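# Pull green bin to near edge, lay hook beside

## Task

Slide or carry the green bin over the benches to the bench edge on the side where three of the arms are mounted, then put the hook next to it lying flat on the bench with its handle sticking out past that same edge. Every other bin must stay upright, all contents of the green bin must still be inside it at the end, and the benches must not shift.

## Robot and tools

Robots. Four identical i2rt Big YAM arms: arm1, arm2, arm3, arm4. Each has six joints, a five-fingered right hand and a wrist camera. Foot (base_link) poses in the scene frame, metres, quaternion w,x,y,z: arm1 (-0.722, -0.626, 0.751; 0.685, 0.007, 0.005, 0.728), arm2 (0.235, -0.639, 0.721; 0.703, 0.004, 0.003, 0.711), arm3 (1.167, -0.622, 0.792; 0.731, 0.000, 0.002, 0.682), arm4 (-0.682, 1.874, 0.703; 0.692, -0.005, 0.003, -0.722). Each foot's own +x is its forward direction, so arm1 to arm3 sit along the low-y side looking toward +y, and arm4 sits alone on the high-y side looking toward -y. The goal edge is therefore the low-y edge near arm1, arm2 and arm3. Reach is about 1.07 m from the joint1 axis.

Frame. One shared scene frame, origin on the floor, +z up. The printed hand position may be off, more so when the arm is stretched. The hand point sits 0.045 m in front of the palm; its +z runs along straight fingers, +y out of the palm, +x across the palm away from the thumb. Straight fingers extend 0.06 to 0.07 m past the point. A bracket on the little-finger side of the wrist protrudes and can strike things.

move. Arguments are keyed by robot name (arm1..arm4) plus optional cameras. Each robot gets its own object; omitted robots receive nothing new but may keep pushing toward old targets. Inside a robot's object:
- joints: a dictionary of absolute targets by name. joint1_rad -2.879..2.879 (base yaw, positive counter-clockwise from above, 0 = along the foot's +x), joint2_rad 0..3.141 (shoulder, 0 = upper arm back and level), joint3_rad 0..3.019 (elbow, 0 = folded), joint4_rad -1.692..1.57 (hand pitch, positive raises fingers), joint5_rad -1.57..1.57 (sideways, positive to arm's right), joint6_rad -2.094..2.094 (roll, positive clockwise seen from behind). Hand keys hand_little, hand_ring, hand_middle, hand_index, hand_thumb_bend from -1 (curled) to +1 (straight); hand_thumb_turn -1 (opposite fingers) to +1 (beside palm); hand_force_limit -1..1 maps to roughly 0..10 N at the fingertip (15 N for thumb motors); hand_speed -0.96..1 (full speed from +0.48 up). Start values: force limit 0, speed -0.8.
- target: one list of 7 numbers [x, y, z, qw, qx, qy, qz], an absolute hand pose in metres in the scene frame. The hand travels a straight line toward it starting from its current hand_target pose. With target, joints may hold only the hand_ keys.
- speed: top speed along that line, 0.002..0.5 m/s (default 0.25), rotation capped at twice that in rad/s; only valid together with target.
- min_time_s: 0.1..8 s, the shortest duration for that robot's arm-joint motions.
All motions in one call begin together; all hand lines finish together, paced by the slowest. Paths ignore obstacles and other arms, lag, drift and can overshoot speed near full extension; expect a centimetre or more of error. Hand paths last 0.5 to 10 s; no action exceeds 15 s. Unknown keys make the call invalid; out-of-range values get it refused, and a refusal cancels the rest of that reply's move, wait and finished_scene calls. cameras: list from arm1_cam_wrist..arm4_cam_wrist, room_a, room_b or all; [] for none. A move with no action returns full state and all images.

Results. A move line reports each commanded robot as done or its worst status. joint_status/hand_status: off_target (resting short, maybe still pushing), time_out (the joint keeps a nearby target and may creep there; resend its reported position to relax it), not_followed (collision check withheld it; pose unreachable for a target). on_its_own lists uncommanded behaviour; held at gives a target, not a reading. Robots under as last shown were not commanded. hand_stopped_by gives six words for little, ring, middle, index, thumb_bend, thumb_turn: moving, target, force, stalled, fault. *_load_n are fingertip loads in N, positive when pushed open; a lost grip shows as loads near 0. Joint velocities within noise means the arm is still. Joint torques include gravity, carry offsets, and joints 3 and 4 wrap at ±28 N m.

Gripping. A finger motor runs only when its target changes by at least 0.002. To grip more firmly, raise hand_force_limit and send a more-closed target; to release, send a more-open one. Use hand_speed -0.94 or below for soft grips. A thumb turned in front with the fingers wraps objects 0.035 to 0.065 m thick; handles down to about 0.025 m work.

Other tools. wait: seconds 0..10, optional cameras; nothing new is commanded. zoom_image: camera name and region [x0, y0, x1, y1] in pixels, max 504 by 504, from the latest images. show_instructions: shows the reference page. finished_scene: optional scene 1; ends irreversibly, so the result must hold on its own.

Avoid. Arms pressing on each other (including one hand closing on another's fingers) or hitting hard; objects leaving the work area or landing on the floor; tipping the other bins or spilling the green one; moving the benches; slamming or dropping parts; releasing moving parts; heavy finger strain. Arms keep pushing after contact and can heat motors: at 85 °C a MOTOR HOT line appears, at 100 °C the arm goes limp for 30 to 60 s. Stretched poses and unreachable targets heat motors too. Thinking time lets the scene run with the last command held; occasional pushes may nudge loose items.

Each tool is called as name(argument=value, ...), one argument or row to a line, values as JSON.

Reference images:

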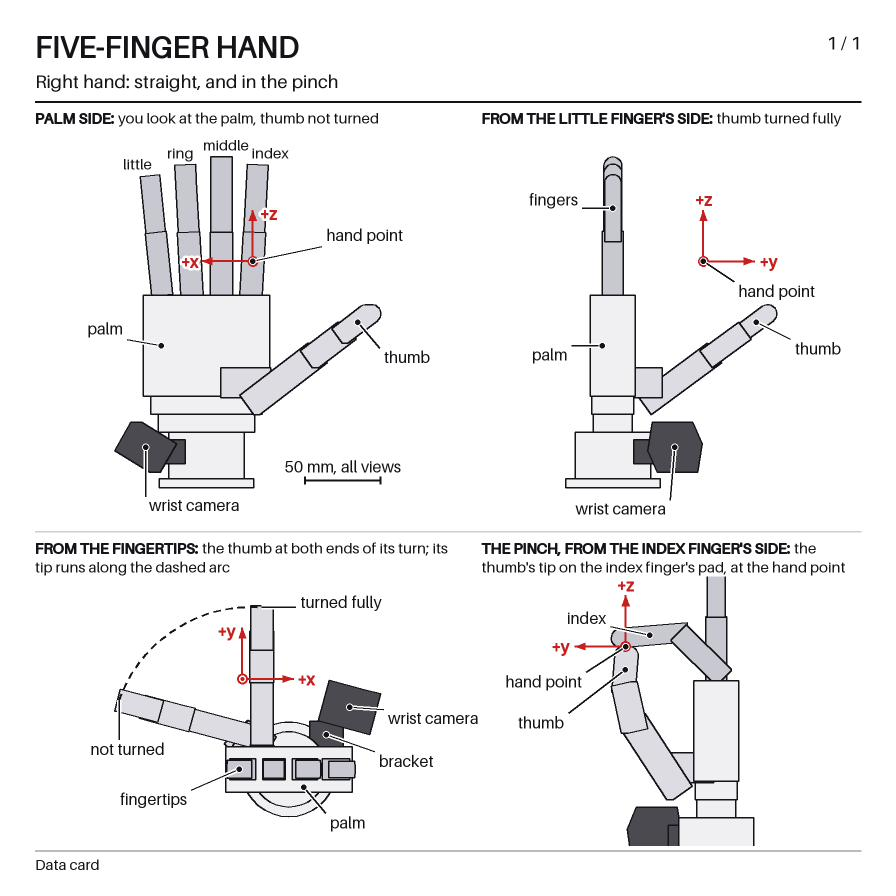

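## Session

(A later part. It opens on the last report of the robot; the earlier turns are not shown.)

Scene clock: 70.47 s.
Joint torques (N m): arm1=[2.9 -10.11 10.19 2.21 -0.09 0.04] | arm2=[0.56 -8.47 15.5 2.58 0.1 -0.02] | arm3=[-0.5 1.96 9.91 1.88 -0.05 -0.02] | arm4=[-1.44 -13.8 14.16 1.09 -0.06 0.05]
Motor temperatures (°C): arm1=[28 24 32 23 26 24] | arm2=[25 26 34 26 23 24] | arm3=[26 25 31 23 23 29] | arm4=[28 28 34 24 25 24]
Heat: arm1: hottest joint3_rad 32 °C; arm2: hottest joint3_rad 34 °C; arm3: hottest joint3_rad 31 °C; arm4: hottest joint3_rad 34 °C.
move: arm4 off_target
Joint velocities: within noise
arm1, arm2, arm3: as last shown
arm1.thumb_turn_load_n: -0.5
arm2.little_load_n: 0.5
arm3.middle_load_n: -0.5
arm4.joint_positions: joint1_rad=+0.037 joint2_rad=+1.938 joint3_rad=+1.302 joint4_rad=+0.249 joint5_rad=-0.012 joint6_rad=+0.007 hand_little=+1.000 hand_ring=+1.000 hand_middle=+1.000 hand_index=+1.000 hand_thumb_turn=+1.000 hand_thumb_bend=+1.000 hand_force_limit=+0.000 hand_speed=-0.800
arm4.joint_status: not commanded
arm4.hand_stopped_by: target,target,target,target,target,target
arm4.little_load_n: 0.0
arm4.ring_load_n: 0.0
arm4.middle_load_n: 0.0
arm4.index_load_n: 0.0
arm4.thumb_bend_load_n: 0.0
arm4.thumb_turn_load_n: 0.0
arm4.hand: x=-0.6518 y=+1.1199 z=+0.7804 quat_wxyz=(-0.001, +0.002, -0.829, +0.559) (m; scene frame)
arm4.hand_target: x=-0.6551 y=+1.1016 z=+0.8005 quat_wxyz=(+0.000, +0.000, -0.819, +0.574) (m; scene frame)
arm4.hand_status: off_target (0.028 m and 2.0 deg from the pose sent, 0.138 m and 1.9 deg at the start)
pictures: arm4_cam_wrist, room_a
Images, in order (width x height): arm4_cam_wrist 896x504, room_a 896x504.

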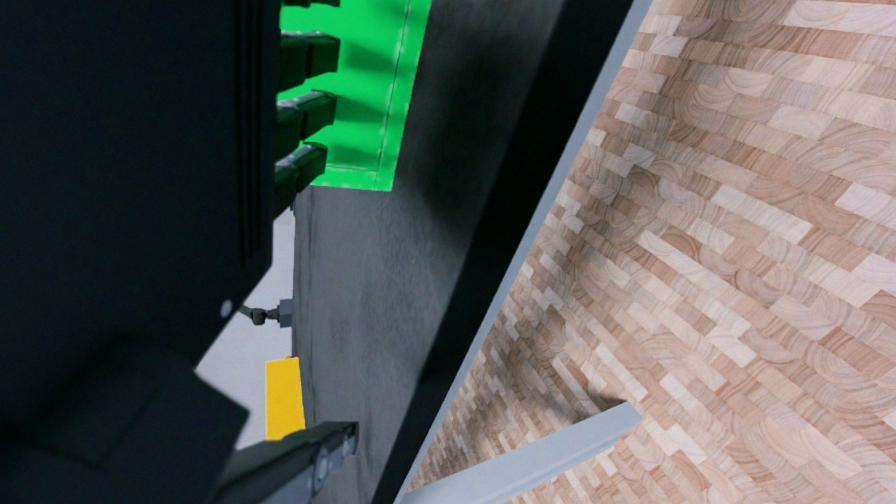

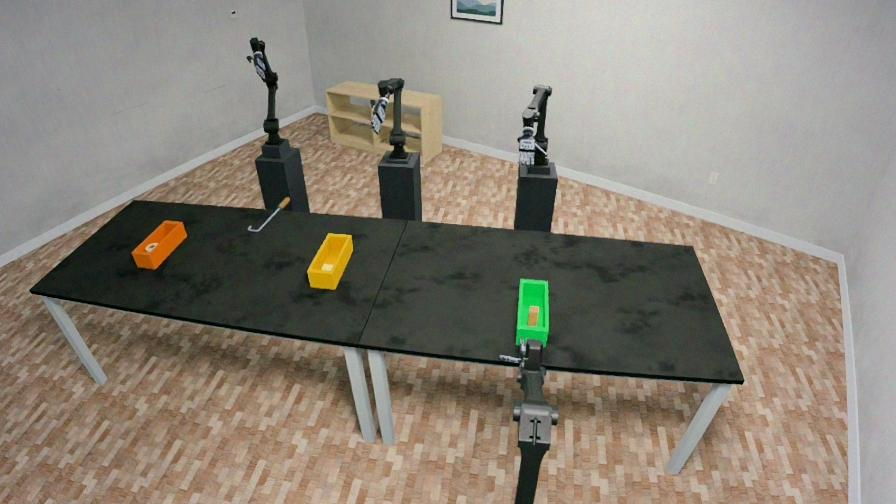

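move(
  arm4={"target": [-0.655, 0.93, 0.81, 0, 0, -0.8192, 0.5736], "speed": 0.15},
  cameras=["arm4_cam_wrist", "arm1_cam_wrist", "room_a", "room_b"],
)

zoom_image(
  camera="room_a",
  region=[440, 220, 640, 400],
)

Scene clock: 73.33 s.
Joint torques (N m): arm1=[2.43 -10.23 10.21 2.25 -0.11 0.06] | arm2=[0.5 -8.53 15.49 2.59 0.11 -0.02] | arm3=[-0.5 1.73 9.89 1.76 0.03 0.01] | arm4=[-1.32 -18.9 16.32 1.09 0.02 0.06]
Motor temperatures (°C): arm1=[28 24 32 23 26 24] | arm2=[25 26 35 26 23 24] | arm3=[26 25 31 23 23 29] | arm4=[28 28 35 24 25 24]
Heat: arm1: hottest joint3_rad 32 °C; arm2: hottest joint3_rad 35 °C; arm3: hottest joint3_rad 31 °C; arm4: hottest joint3_rad 35 °C.
move: arm4 off_target
Joint velocities: within noise
arm1, arm2, arm3: as last shown
arm2.little_load_n: 0.0
arm3.little_load_n: -0.5
arm3.middle_load_n: 0.0
arm4.joint_positions: joint1_rad=+0.037 joint2_rad=+2.359 joint3_rad=+2.060 joint4_rad=-0.098 joint5_rad=-0.012 joint6_rad=+0.007 hand_little=+1.000 hand_ring=+1.000 hand_middle=+1.000 hand_index=+1.000 hand_thumb_turn=+1.000 hand_thumb_bend=+1.000 hand_force_limit=+0.000 hand_speed=-0.800
arm4.joint_status: not commanded
arm4.hand_stopped_by: target,target,target,target,target,target
arm4.little_load_n: 0.0
arm4.ring_load_n: 0.0
arm4.middle_load_n: -0.5
arm4.index_load_n: 0.0
arm4.thumb_bend_load_n: 0.0
arm4.thumb_turn_load_n: 0.0
arm4.hand: x=-0.6526 y=+0.9467 z=+0.7833 quat_wxyz=(-0.001, +0.002, -0.832, +0.555) (m; scene frame)
arm4.hand_target: x=-0.6551 y=+0.9324 z=+0.8103 quat_wxyz=(+0.000, +0.000, -0.819, +0.574) (m; scene frame)
arm4.hand_status: off_target (0.032 m and 2.6 deg from the pose sent, 0.192 m and 2.0 deg at the start)
pictures: arm1_cam_wrist, arm4_cam_wrist, room_a, room_b
Images, in order (width x height): arm1_cam_wrist 896x504, arm4_cam_wrist 896x504, room_a 896x504, room_b 896x504.

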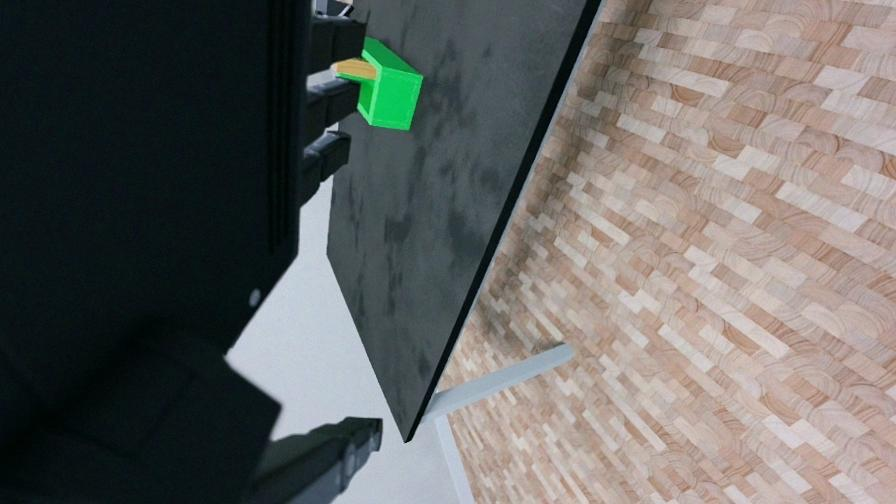

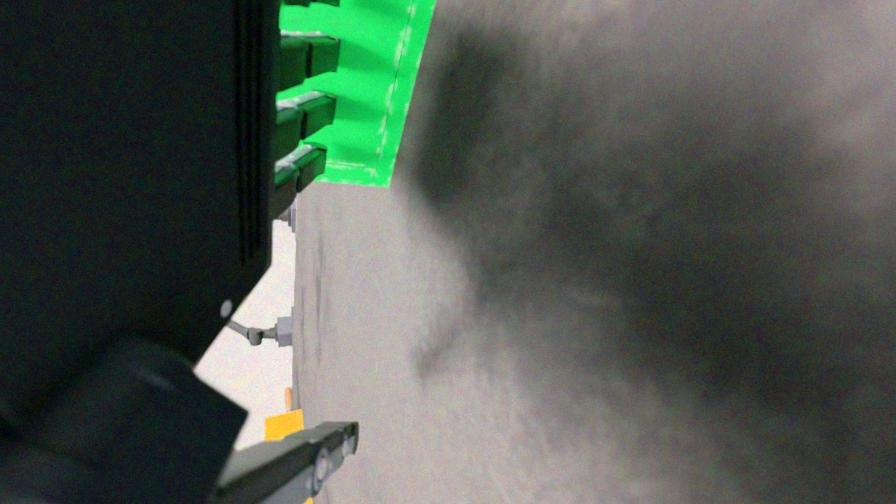

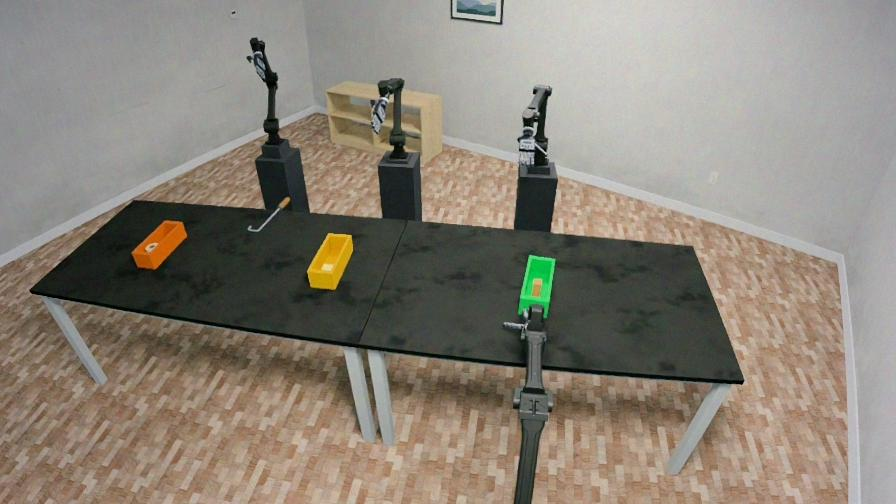

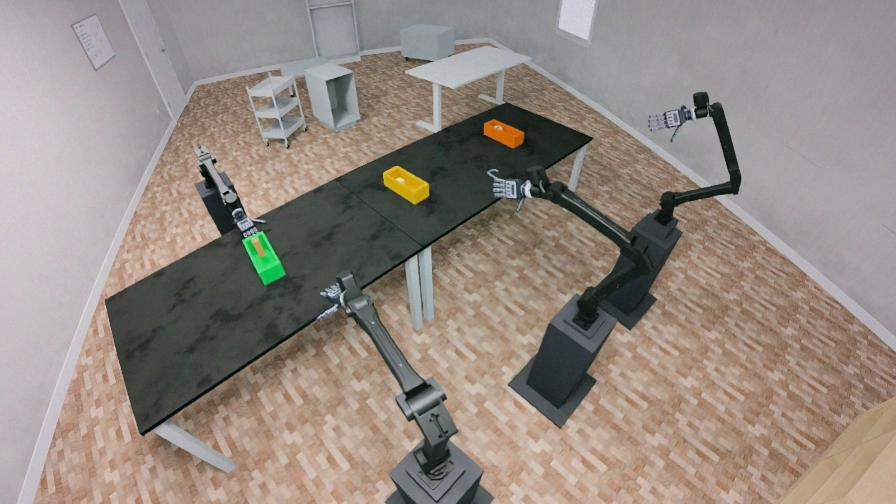

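Scaled by 2.520.

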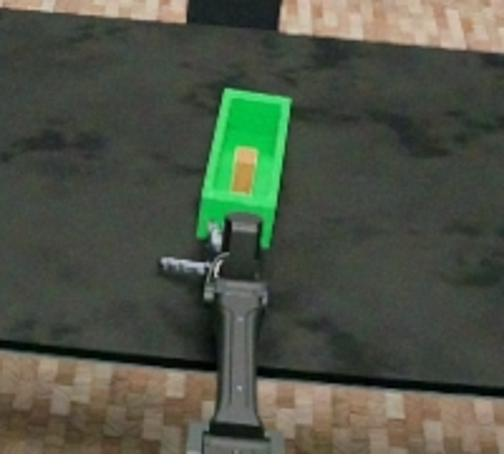

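move(
  arm4={"target": [-0.672, 0.96, 0.82, 0, 0, -0.8192, 0.5736], "speed": 0.15},
)

move(
  arm4={"target": [-0.675, 0.86, 0.825, 0, 0, -0.8192, 0.5736], "speed": 0.12},
  cameras=["arm4_cam_wrist", "arm1_cam_wrist", "room_a", "room_b"],
)

zoom_image(
  camera="room_a",
  region=[440, 220, 640, 400],
)

Scene clock: 76.07 s.
Joint torques (N m): arm1=[2.84 -10.34 10.19 2.35 -0.14 0.07] | arm2=[0.62 -8.41 15.49 2.56 0.11 -0.01] | arm3=[-0.5 1.96 9.95 1.83 0.03 0.01] | arm4=[-1.44 -20.54 11.08 2.07 -0.14 -0.03]
Motor temperatures (°C): arm1=[28 24 33 23 26 24] | arm2=[25 26 35 26 23 24] | arm3=[26 25 31 23 23 29] | arm4=[28 29 36 24 25 24]
Heat: arm1: hottest joint3_rad 33 °C; arm2: hottest joint3_rad 35 °C; arm3: hottest joint3_rad 31 °C; arm4: hottest joint3_rad 36 °C.
move: arm4 off_target
Joint velocities: within noise
arm1, arm2, arm3: as last shown
arm1.little_load_n: -0.5
arm1.middle_load_n: -0.5
arm1.index_load_n: -0.5
arm1.thumb_turn_load_n: 0.0
arm2.ring_load_n: 0.5
arm3.little_load_n: 0.0
arm4.joint_positions: joint1_rad=+0.014 joint2_rad=+2.293 joint3_rad=+1.968 joint4_rad=-0.074 joint5_rad=-0.030 joint6_rad=+0.007 hand_little=+1.000 hand_ring=+1.000 hand_middle=+1.000 hand_index=+1.000 hand_thumb_turn=+1.000 hand_thumb_bend=+1.000 hand_force_limit=+0.000 hand_speed=-0.800
arm4.joint_status: not commanded
arm4.hand_stopped_by: target,target,target,target,target,target
arm4.little_load_n: 0.0
arm4.ring_load_n: 0.0
arm4.middle_load_n: 0.0
arm4.index_load_n: 0.0
arm4.thumb_bend_load_n: 0.0
arm4.thumb_turn_load_n: 0.0
arm4.hand: x=-0.6698 y=+0.9654 z=+0.7936 quat_wxyz=(-0.002, -0.003, -0.833, +0.554) (m; scene frame)
arm4.hand_target: x=-0.6718 y=+0.9604 z=+0.8200 quat_wxyz=(+0.000, +0.000, -0.819, +0.573) (m; scene frame)
arm4.hand_status: off_target (0.027 m and 2.7 deg from the pose sent, 0.043 m and 2.5 deg at the start)
pictures: none

Scene clock: 78.33 s.
Joint torques (N m): arm1=[2.55 -10.29 10.25 2.29 -0.14 0.05] | arm2=[0.62 -8.53 15.5 2.55 0.1 -0.02] | arm3=[-0.03 2.67 9.89 1.81 -0.02 0] | arm4=[-1.32 -21.3 16.59 1.13 0.01 -0.01]
Motor temperatures (°C): arm1=[28 25 33 23 26 24] | arm2=[25 26 36 26 23 24] | arm3=[26 25 31 23 23 29] | arm4=[28 29 36 23 25 24]
Heat: arm1: hottest joint3_rad 33 °C; arm2: hottest joint3_rad 36 °C; arm3: hottest joint3_rad 31 °C; arm4: hottest joint3_rad 36 °C.
move: arm4 off_target
Joint velocities: within noise
arm1, arm2, arm3: as last shown
arm1.little_load_n: 0.0
arm1.ring_load_n: -0.5
arm1.middle_load_n: 0.0
arm1.index_load_n: 0.0
arm2.ring_load_n: 0.0
arm2.index_load_n: -0.5
arm3.thumb_bend_load_n: -0.5
arm4.joint_positions: joint1_rad=+0.014 joint2_rad=+2.764 joint3_rad=+2.869 joint4_rad=-0.477 joint5_rad=-0.028 joint6_rad=+0.007 hand_little=+1.000 hand_ring=+1.000 hand_middle=+1.000 hand_index=+1.000 hand_thumb_turn=+1.000 hand_thumb_bend=+1.000 hand_force_limit=+0.000 hand_speed=-0.800
arm4.joint_status: not commanded
arm4.hand_stopped_by: target,target,target,target,target,target
arm4.little_load_n: 0.0
arm4.ring_load_n: 0.0
arm4.middle_load_n: -0.5
arm4.index_load_n: 0.0
arm4.thumb_bend_load_n: 0.0
arm4.thumb_turn_load_n: -0.5
arm4.hand: x=-0.6726 y=+0.8674 z=+0.7996 quat_wxyz=(-0.001, -0.003, -0.825, +0.566) (m; scene frame)
arm4.hand_target: x=-0.6748 y=+0.8629 z=+0.8249 quat_wxyz=(+0.001, -0.002, -0.812, +0.583) (m; scene frame)
arm4.hand_status: off_target (0.027 m and 1.2 deg from the pose sent, 0.110 m and 2.8 deg at the start; a joint's target at an end of its range on 18 of 68 steps)
pictures: arm1_cam_wrist, arm4_cam_wrist, room_a, room_b
Images, in order (width x height): arm1_cam_wrist 896x504, arm4_cam_wrist 896x504, room_a 896x504, room_b 896x504.

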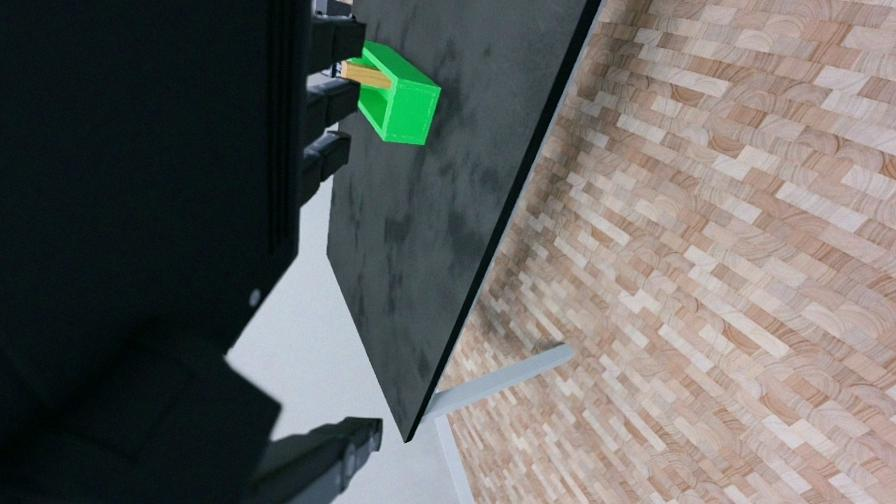

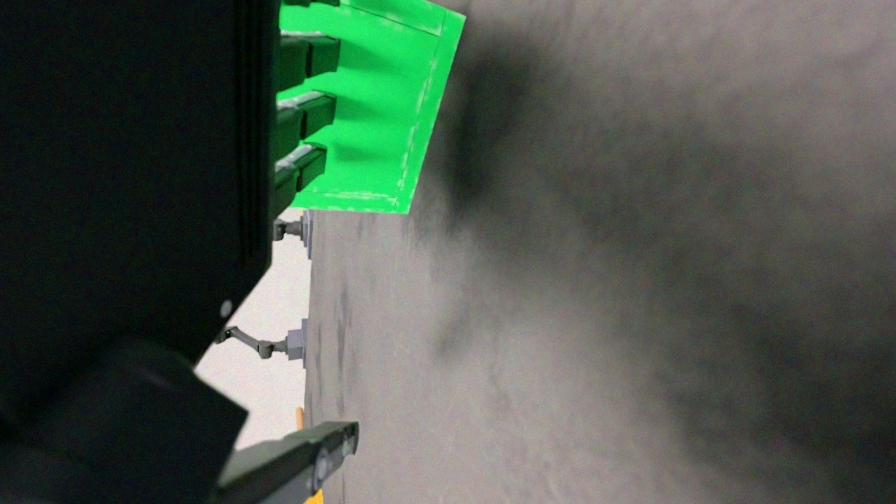

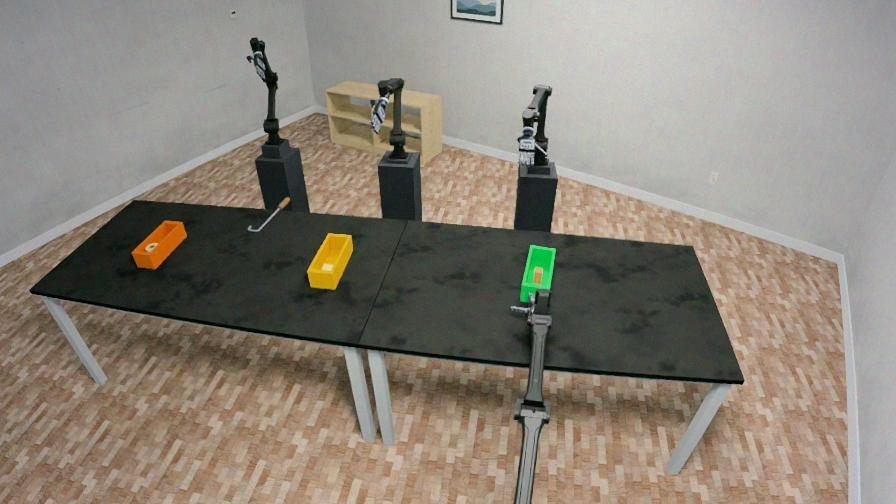

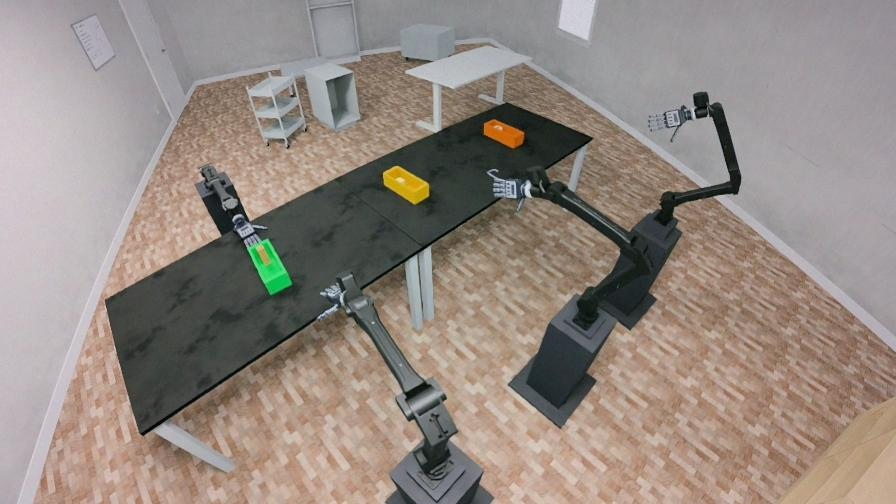

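Scaled by 2.520.

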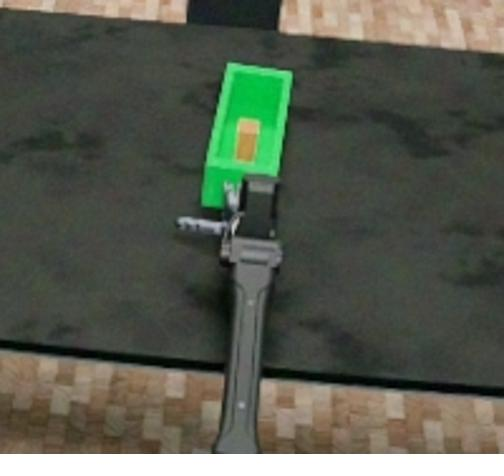

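move(
  arm4={"target": [-0.678, 0.80, 0.81, 0, 0, -0.8192, 0.5736], "speed": 0.12},
  cameras=["arm4_cam_wrist", "arm1_cam_wrist", "room_a", "room_b"],
)

zoom_image(
  camera="room_a",
  region=[440, 220, 640, 400],
)

Scene clock: 81.13 s.
Joint torques (N m): arm1=[3.02 -10.17 10.26 2.3 -0.1 0.04] | arm2=[0.56 -8.41 15.49 2.58 0.11 -0.02] | arm3=[0.03 1.96 9.94 1.78 0.01 -0.03] | arm4=[-0.73 -21.95 16.35 2.32 0.15 0.14]
Motor temperatures (°C): arm1=[28 25 33 23 26 24] | arm2=[25 26 36 26 23 24] | arm3=[26 25 31 23 23 29] | arm4=[28 30 37 24 25 24]
Heat: arm1: hottest joint3_rad 33 °C; arm2: hottest joint3_rad 36 °C; arm3: hottest joint3_rad 31 °C; arm4: hottest joint3_rad 37 °C.
move: arm4 off_target
Joint velocities: within noise
arm1, arm2: as last shown
arm1.ring_load_n: 0.0
arm2.index_load_n: 0.0
arm3.joint_positions: joint1_rad=+0.372 joint2_rad=+0.645 joint3_rad=+1.554 joint4_rad=-1.357 joint5_rad=-0.183 joint6_rad=-1.161 hand_little=+1.000 hand_ring=+1.000 hand_middle=+1.000 hand_index=+1.000 hand_thumb_turn=+1.000 hand_thumb_bend=+1.000 hand_force_limit=+0.000 hand_speed=-0.800
arm3.joint_status: not commanded
arm3.hand_stopped_by: target,target,target,target,target,target
arm3.little_load_n: 0.0
arm3.ring_load_n: 0.0
arm3.middle_load_n: 0.0
arm3.index_load_n: 0.0
arm3.thumb_bend_load_n: 0.0
arm3.thumb_turn_load_n: 0.0
arm3.hand: x=+1.1097 y=-0.4106 z=+1.3398 quat_wxyz=(-0.514, +0.596, +0.599, +0.149) (m; scene frame)
arm3.hand_target: x=+1.1104 y=-0.4126 z=+1.3502 quat_wxyz=(-0.523, +0.590, +0.595, +0.154) (m; scene frame)
arm3.hand_status: not commanded
arm4.joint_positions: joint1_rad=+0.018 joint2_rad=+2.889 joint3_rad=+2.873 joint4_rad=-0.075 joint5_rad=+0.054 joint6_rad=+0.011 hand_little=+1.000 hand_ring=+1.000 hand_middle=+1.000 hand_index=+1.000 hand_thumb_turn=+1.000 hand_thumb_bend=+1.000 hand_force_limit=+0.000 hand_speed=-0.800
arm4.joint_status: not commanded
arm4.hand_stopped_by: target,target,target,target,target,target
arm4.little_load_n: 0.0
arm4.ring_load_n: 0.0
arm4.middle_load_n: -0.5
arm4.index_load_n: 0.0
arm4.thumb_bend_load_n: 0.0
arm4.thumb_turn_load_n: 0.0
arm4.hand: x=-0.6859 y=+0.8233 z=+0.7745 quat_wxyz=(+0.028, -0.027, -0.737, +0.675) (m; scene frame)
arm4.hand_target: x=-0.6779 y=+0.8176 z=+0.8113 quat_wxyz=(+0.023, -0.029, -0.711, +0.702) (m; scene frame)
arm4.hand_status: off_target (0.043 m and 15.6 deg from the pose sent, 0.068 m and 1.2 deg at the start; a joint's target at an end of its range on 59 of 60 steps)
pictures: arm1_cam_wrist, arm4_cam_wrist, room_a, room_b
Images, in order (width x height): arm1_cam_wrist 896x504, arm4_cam_wrist 896x504, room_a 896x504, room_b 896x504.

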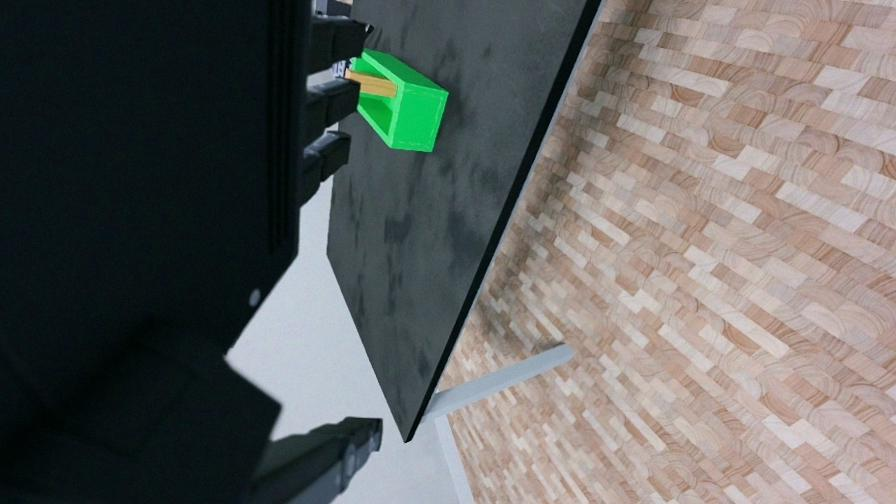

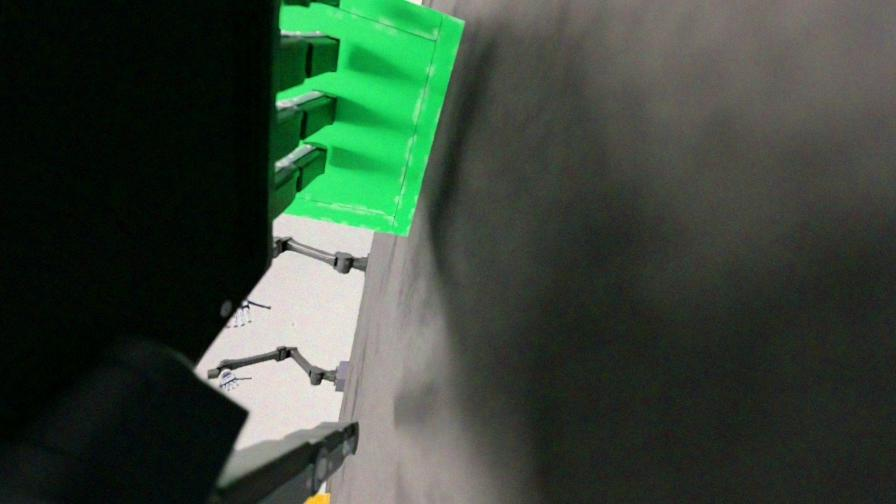

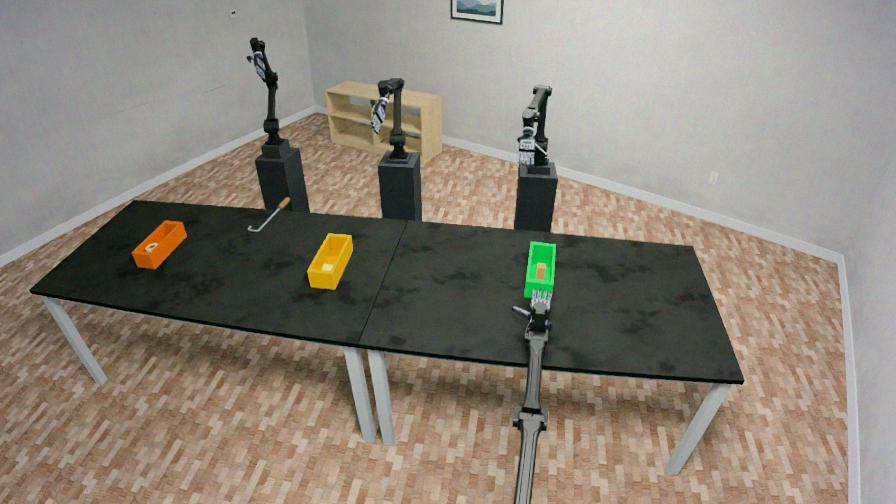

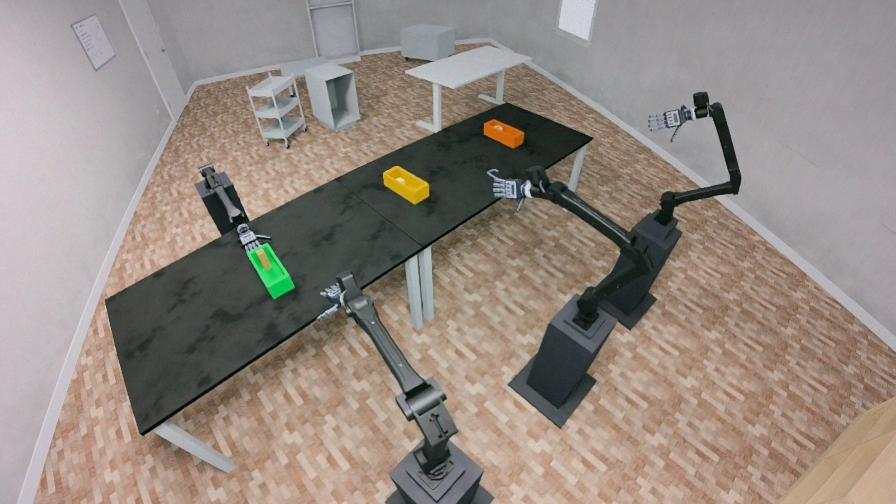

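Scaled by 2.520.

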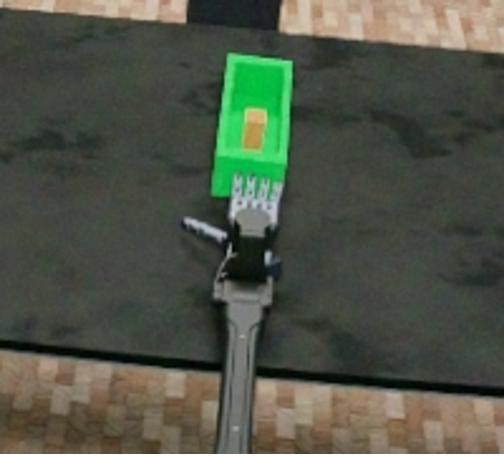

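move(
  arm1={"target": [-0.74, 0.33, 0.97, 0.5, -0.866, 0, 0], "speed": 0.25, "joints": {"hand_little": 0.5, "hand_ring": 0.5, "hand_middle": 0.5, "hand_index": 0.5}},
  cameras=["arm4_cam_wrist", "arm1_cam_wrist", "room_a", "room_b"],
)

zoom_image(
  camera="room_a",
  region=[470, 180, 610, 320],
)

zoom_image(
  camera="arm1_cam_wrist",
  region=[300, 0, 550, 200],
)

Scene clock: 90.50 s.
Joint torques (N m): arm1=[2.73 -20.66 11.22 1.39 -0.03 0.04] | arm2=[0.62 -8.47 15.51 2.56 0.11 -0.02] | arm3=[-0.5 2.02 10.02 1.84 0 0] | arm4=[-0.62 -21.89 16.34 2.32 0.15 0.13]
Motor temperatures (°C): arm1=[28 25 34 23 26 24] | arm2=[25 26 37 26 23 24] | arm3=[26 25 31 23 23 29] | arm4=[28 33 41 24 25 24]
Heat: arm1: hottest joint3_rad 34 °C; arm2: hottest joint3_rad 37 °C; arm3: hottest joint3_rad 31 °C; arm4: hottest joint3_rad 41 °C.
move: arm1 off_target
Joint velocities: within noise
arm1.joint_positions: joint1_rad=-0.079 joint2_rad=+2.577 joint3_rad=+2.880 joint4_rad=-0.790 joint5_rad=+0.006 joint6_rad=-0.027 hand_little=+0.500 hand_ring=+0.500 hand_middle=+0.500 hand_index=+0.500 hand_thumb_turn=+1.000 hand_thumb_bend=+1.000 hand_force_limit=+0.000 hand_speed=-0.800
arm1.joint_status: all done
arm1.hand_stopped_by: target,target,target,target,target,target
arm1.little_load_n: 0.0
arm1.ring_load_n: 0.0
arm1.middle_load_n: 0.0
arm1.index_load_n: 0.0
arm1.thumb_bend_load_n: 0.0
arm1.thumb_turn_load_n: 0.0
arm1.hand: x=-0.7285 y=+0.3249 z=+0.9640 quat_wxyz=(-0.517, +0.856, -0.002, +0.007) (m; scene frame)
arm1.hand_target: x=-0.7399 y=+0.3282 z=+0.9694 quat_wxyz=(-0.525, +0.851, -0.004, +0.001) (m; scene frame)
arm1.hand_status: off_target (0.014 m and 2.4 deg from the pose sent, 0.360 m and 2.1 deg at the start; a joint's target at an end of its range on 28 of 90 steps)
arm2.joint_positions: joint1_rad=+0.090 joint2_rad=+1.169 joint3_rad=+1.393 joint4_rad=-0.651 joint5_rad=+0.109 joint6_rad=-1.280 hand_little=+1.000 hand_ring=+1.000 hand_middle=+1.000 hand_index=+1.000 hand_thumb_turn=+1.000 hand_thumb_bend=+1.000 hand_force_limit=+0.000 hand_speed=-0.800
arm2.joint_status: not commanded
arm2.hand_stopped_by: target,target,target,target,target,target
arm2.little_load_n: 0.0
arm2.ring_load_n: 0.0
arm2.middle_load_n: 0.0
arm2.index_load_n: 0.0
arm2.thumb_bend_load_n: 0.0
arm2.thumb_turn_load_n: 0.0
arm2.hand: x=+0.2555 y=-0.1081 z=+1.1613 quat_wxyz=(-0.427, +0.667, +0.510, +0.336) (m; scene frame)
arm2.hand_target: x=+0.2502 y=-0.1024 z=+1.1994 quat_wxyz=(-0.455, +0.650, +0.499, +0.349) (m; scene frame)
arm2.hand_status: not commanded
arm3, arm4: as last shown
arm4.joint_positions: joint1_rad=+0.018 joint2_rad=+2.890 joint3_rad=+2.873 joint4_rad=-0.074 joint5_rad=+0.054 joint6_rad=+0.011 hand_little=+1.000 hand_ring=+1.000 hand_middle=+1.000 hand_index=+1.000 hand_thumb_turn=+1.000 hand_thumb_bend=+1.000 hand_force_limit=+0.000 hand_speed=-0.800
arm4.thumb_turn_load_n: -0.5
arm4.hand: x=-0.6859 y=+0.8233 z=+0.7742 quat_wxyz=(+0.028, -0.027, -0.737, +0.675) (m; scene frame)
arm4.hand_target: x=-0.6779 y=+0.8177 z=+0.8110 quat_wxyz=(+0.023, -0.029, -0.711, +0.702) (m; scene frame)
pictures: arm1_cam_wrist, arm4_cam_wrist, room_a, room_b
Images, in order (width x height): arm1_cam_wrist 896x504, arm4_cam_wrist 896x504, room_a 896x504, room_b 896x504.

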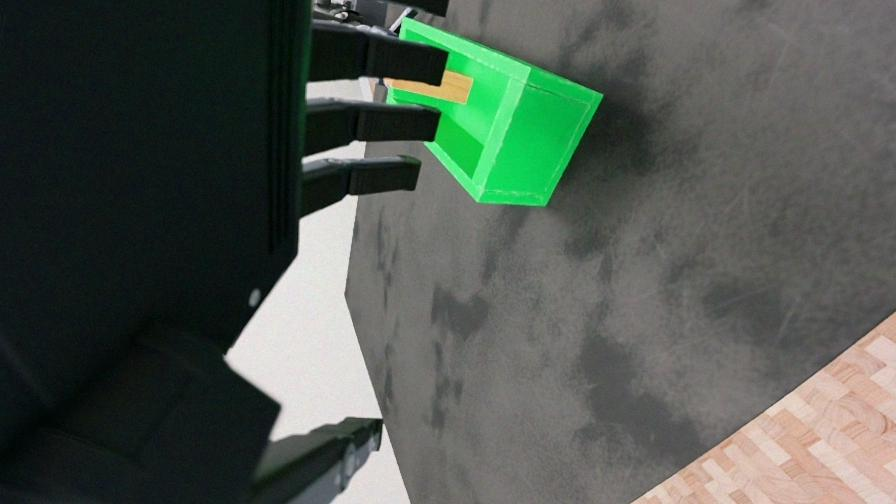

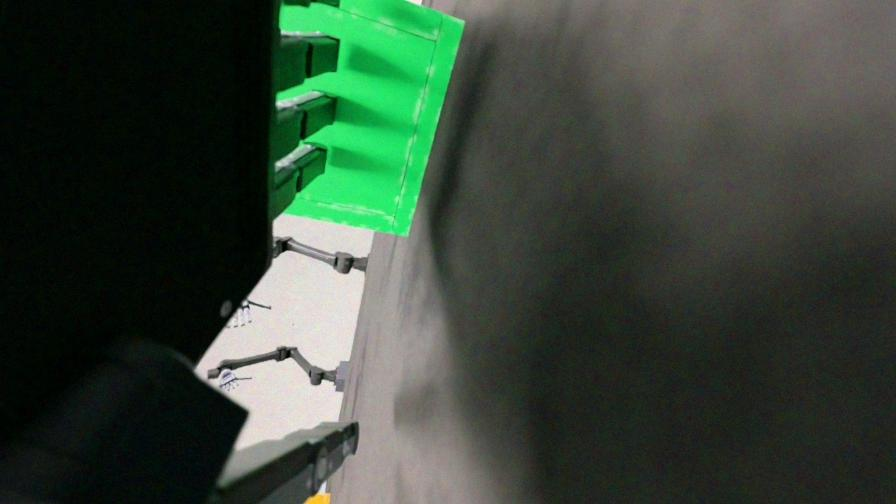

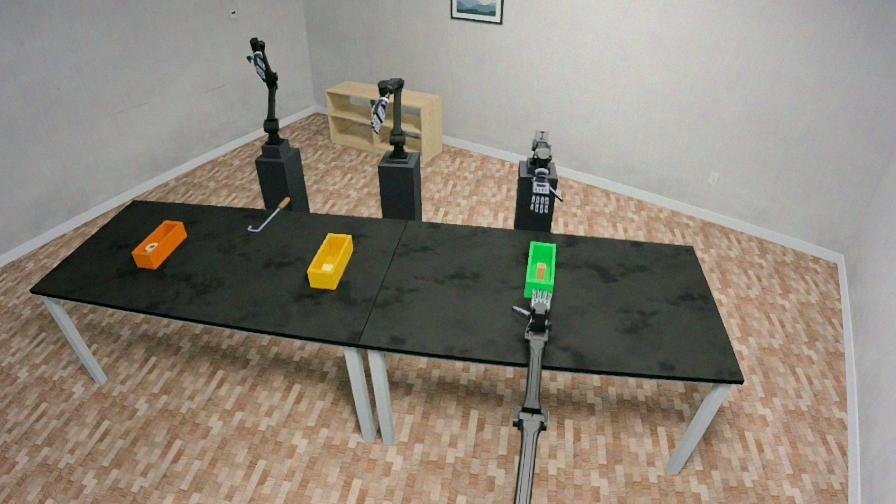

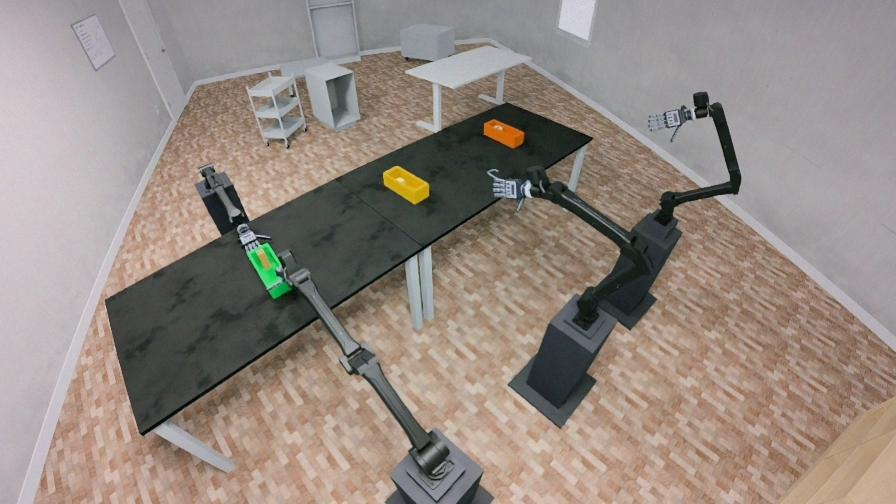

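Scaled by 3.600.

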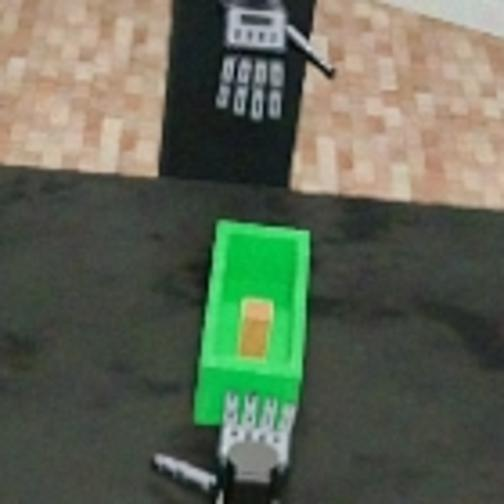

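Scaled by 2.016.

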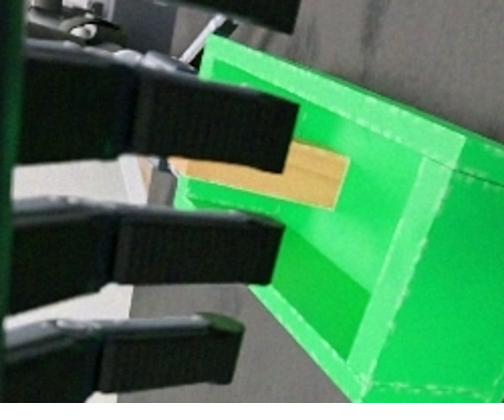

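move(
  arm4={"joints": {"joint2_rad": 2.935, "joint3_rad": 3.015, "joint4_rad": -0.10}, "min_time_s": 1.5},
  cameras=["arm4_cam_wrist", "arm1_cam_wrist"],
)

Scene clock: 100.80 s.
Joint torques (N m): arm1=[3.02 -20.95 11.37 1.35 -0.07 0.05] | arm2=[0.56 -8.47 15.49 2.58 0.1 -0.01] | arm3=[-0.44 2.14 9.88 1.94 -0.03 0] | arm4=[-0.62 -21.83 16.98 1.24 0.16 0.13]
Motor temperatures (°C): arm1=[28 26 34 23 26 24] | arm2=[25 26 39 26 23 24] | arm3=[26 25 32 23 23 29] | arm4=[28 35 44 24 25 24]
Heat: arm1: hottest joint3_rad 34 °C; arm2: hottest joint3_rad 39 °C; arm3: hottest joint3_rad 32 °C; arm4: hottest joint3_rad 44 °C.
move: arm4 done
Joint velocities: within noise
arm1, arm2, arm3: as last shown
arm2.little_load_n: -0.5
arm4.joint_positions: joint1_rad=+0.018 joint2_rad=+2.928 joint3_rad=+2.952 joint4_rad=-0.093 joint5_rad=+0.054 joint6_rad=+0.011 hand_little=+1.000 hand_ring=+1.000 hand_middle=+1.000 hand_index=+1.000 hand_thumb_turn=+1.000 hand_thumb_bend=+1.000 hand_force_limit=+0.000 hand_speed=-0.800
arm4.joint_status: all done
arm4.hand_stopped_by: target,target,target,target,target,target
arm4.little_load_n: 0.0
arm4.ring_load_n: 0.0
arm4.middle_load_n: -0.5
arm4.index_load_n: 0.0
arm4.thumb_bend_load_n: 0.0
arm4.thumb_turn_load_n: 0.0
arm4.hand: x=-0.6859 y=+0.8208 z=+0.7800 quat_wxyz=(+0.028, -0.027, -0.730, +0.683) (m; scene frame)
arm4.hand_target: x=-0.6779 y=+0.8182 z=+0.8125 quat_wxyz=(+0.023, -0.029, -0.712, +0.701) (m; scene frame)
arm4.hand_status: not commanded
pictures: arm1_cam_wrist, arm4_cam_wrist
Images, in order (width x height): arm1_cam_wrist 896x504, arm4_cam_wrist 896x504.

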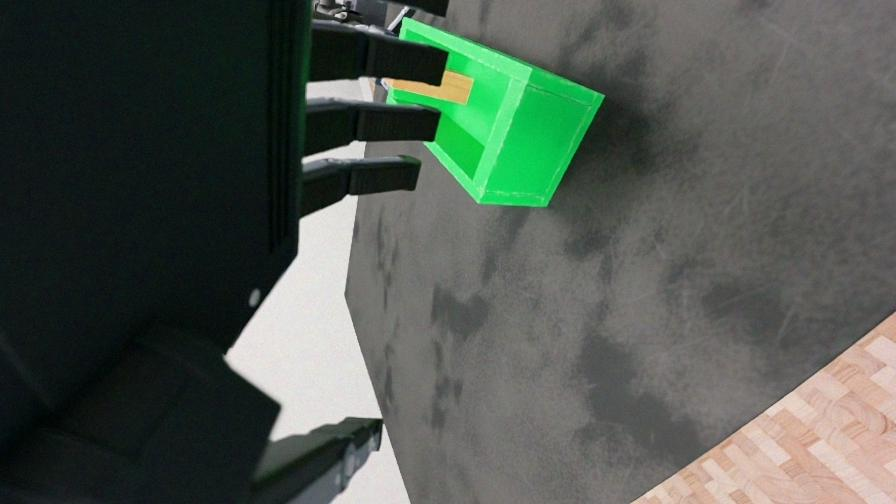

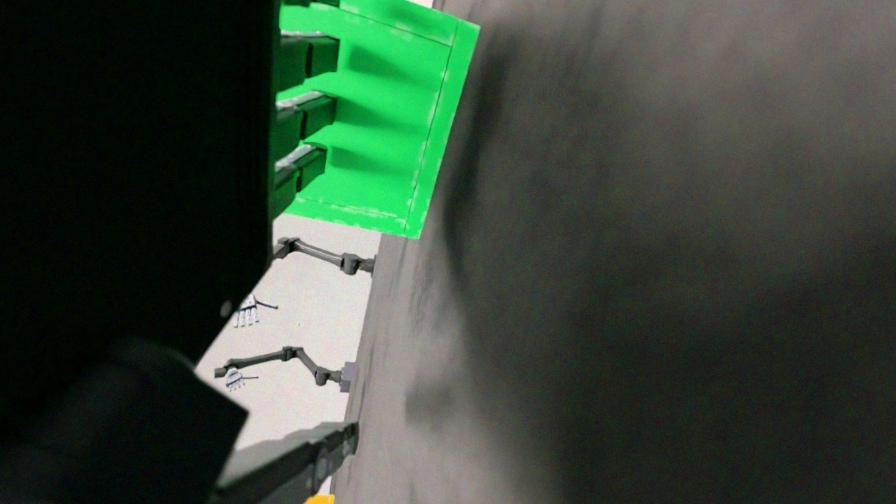

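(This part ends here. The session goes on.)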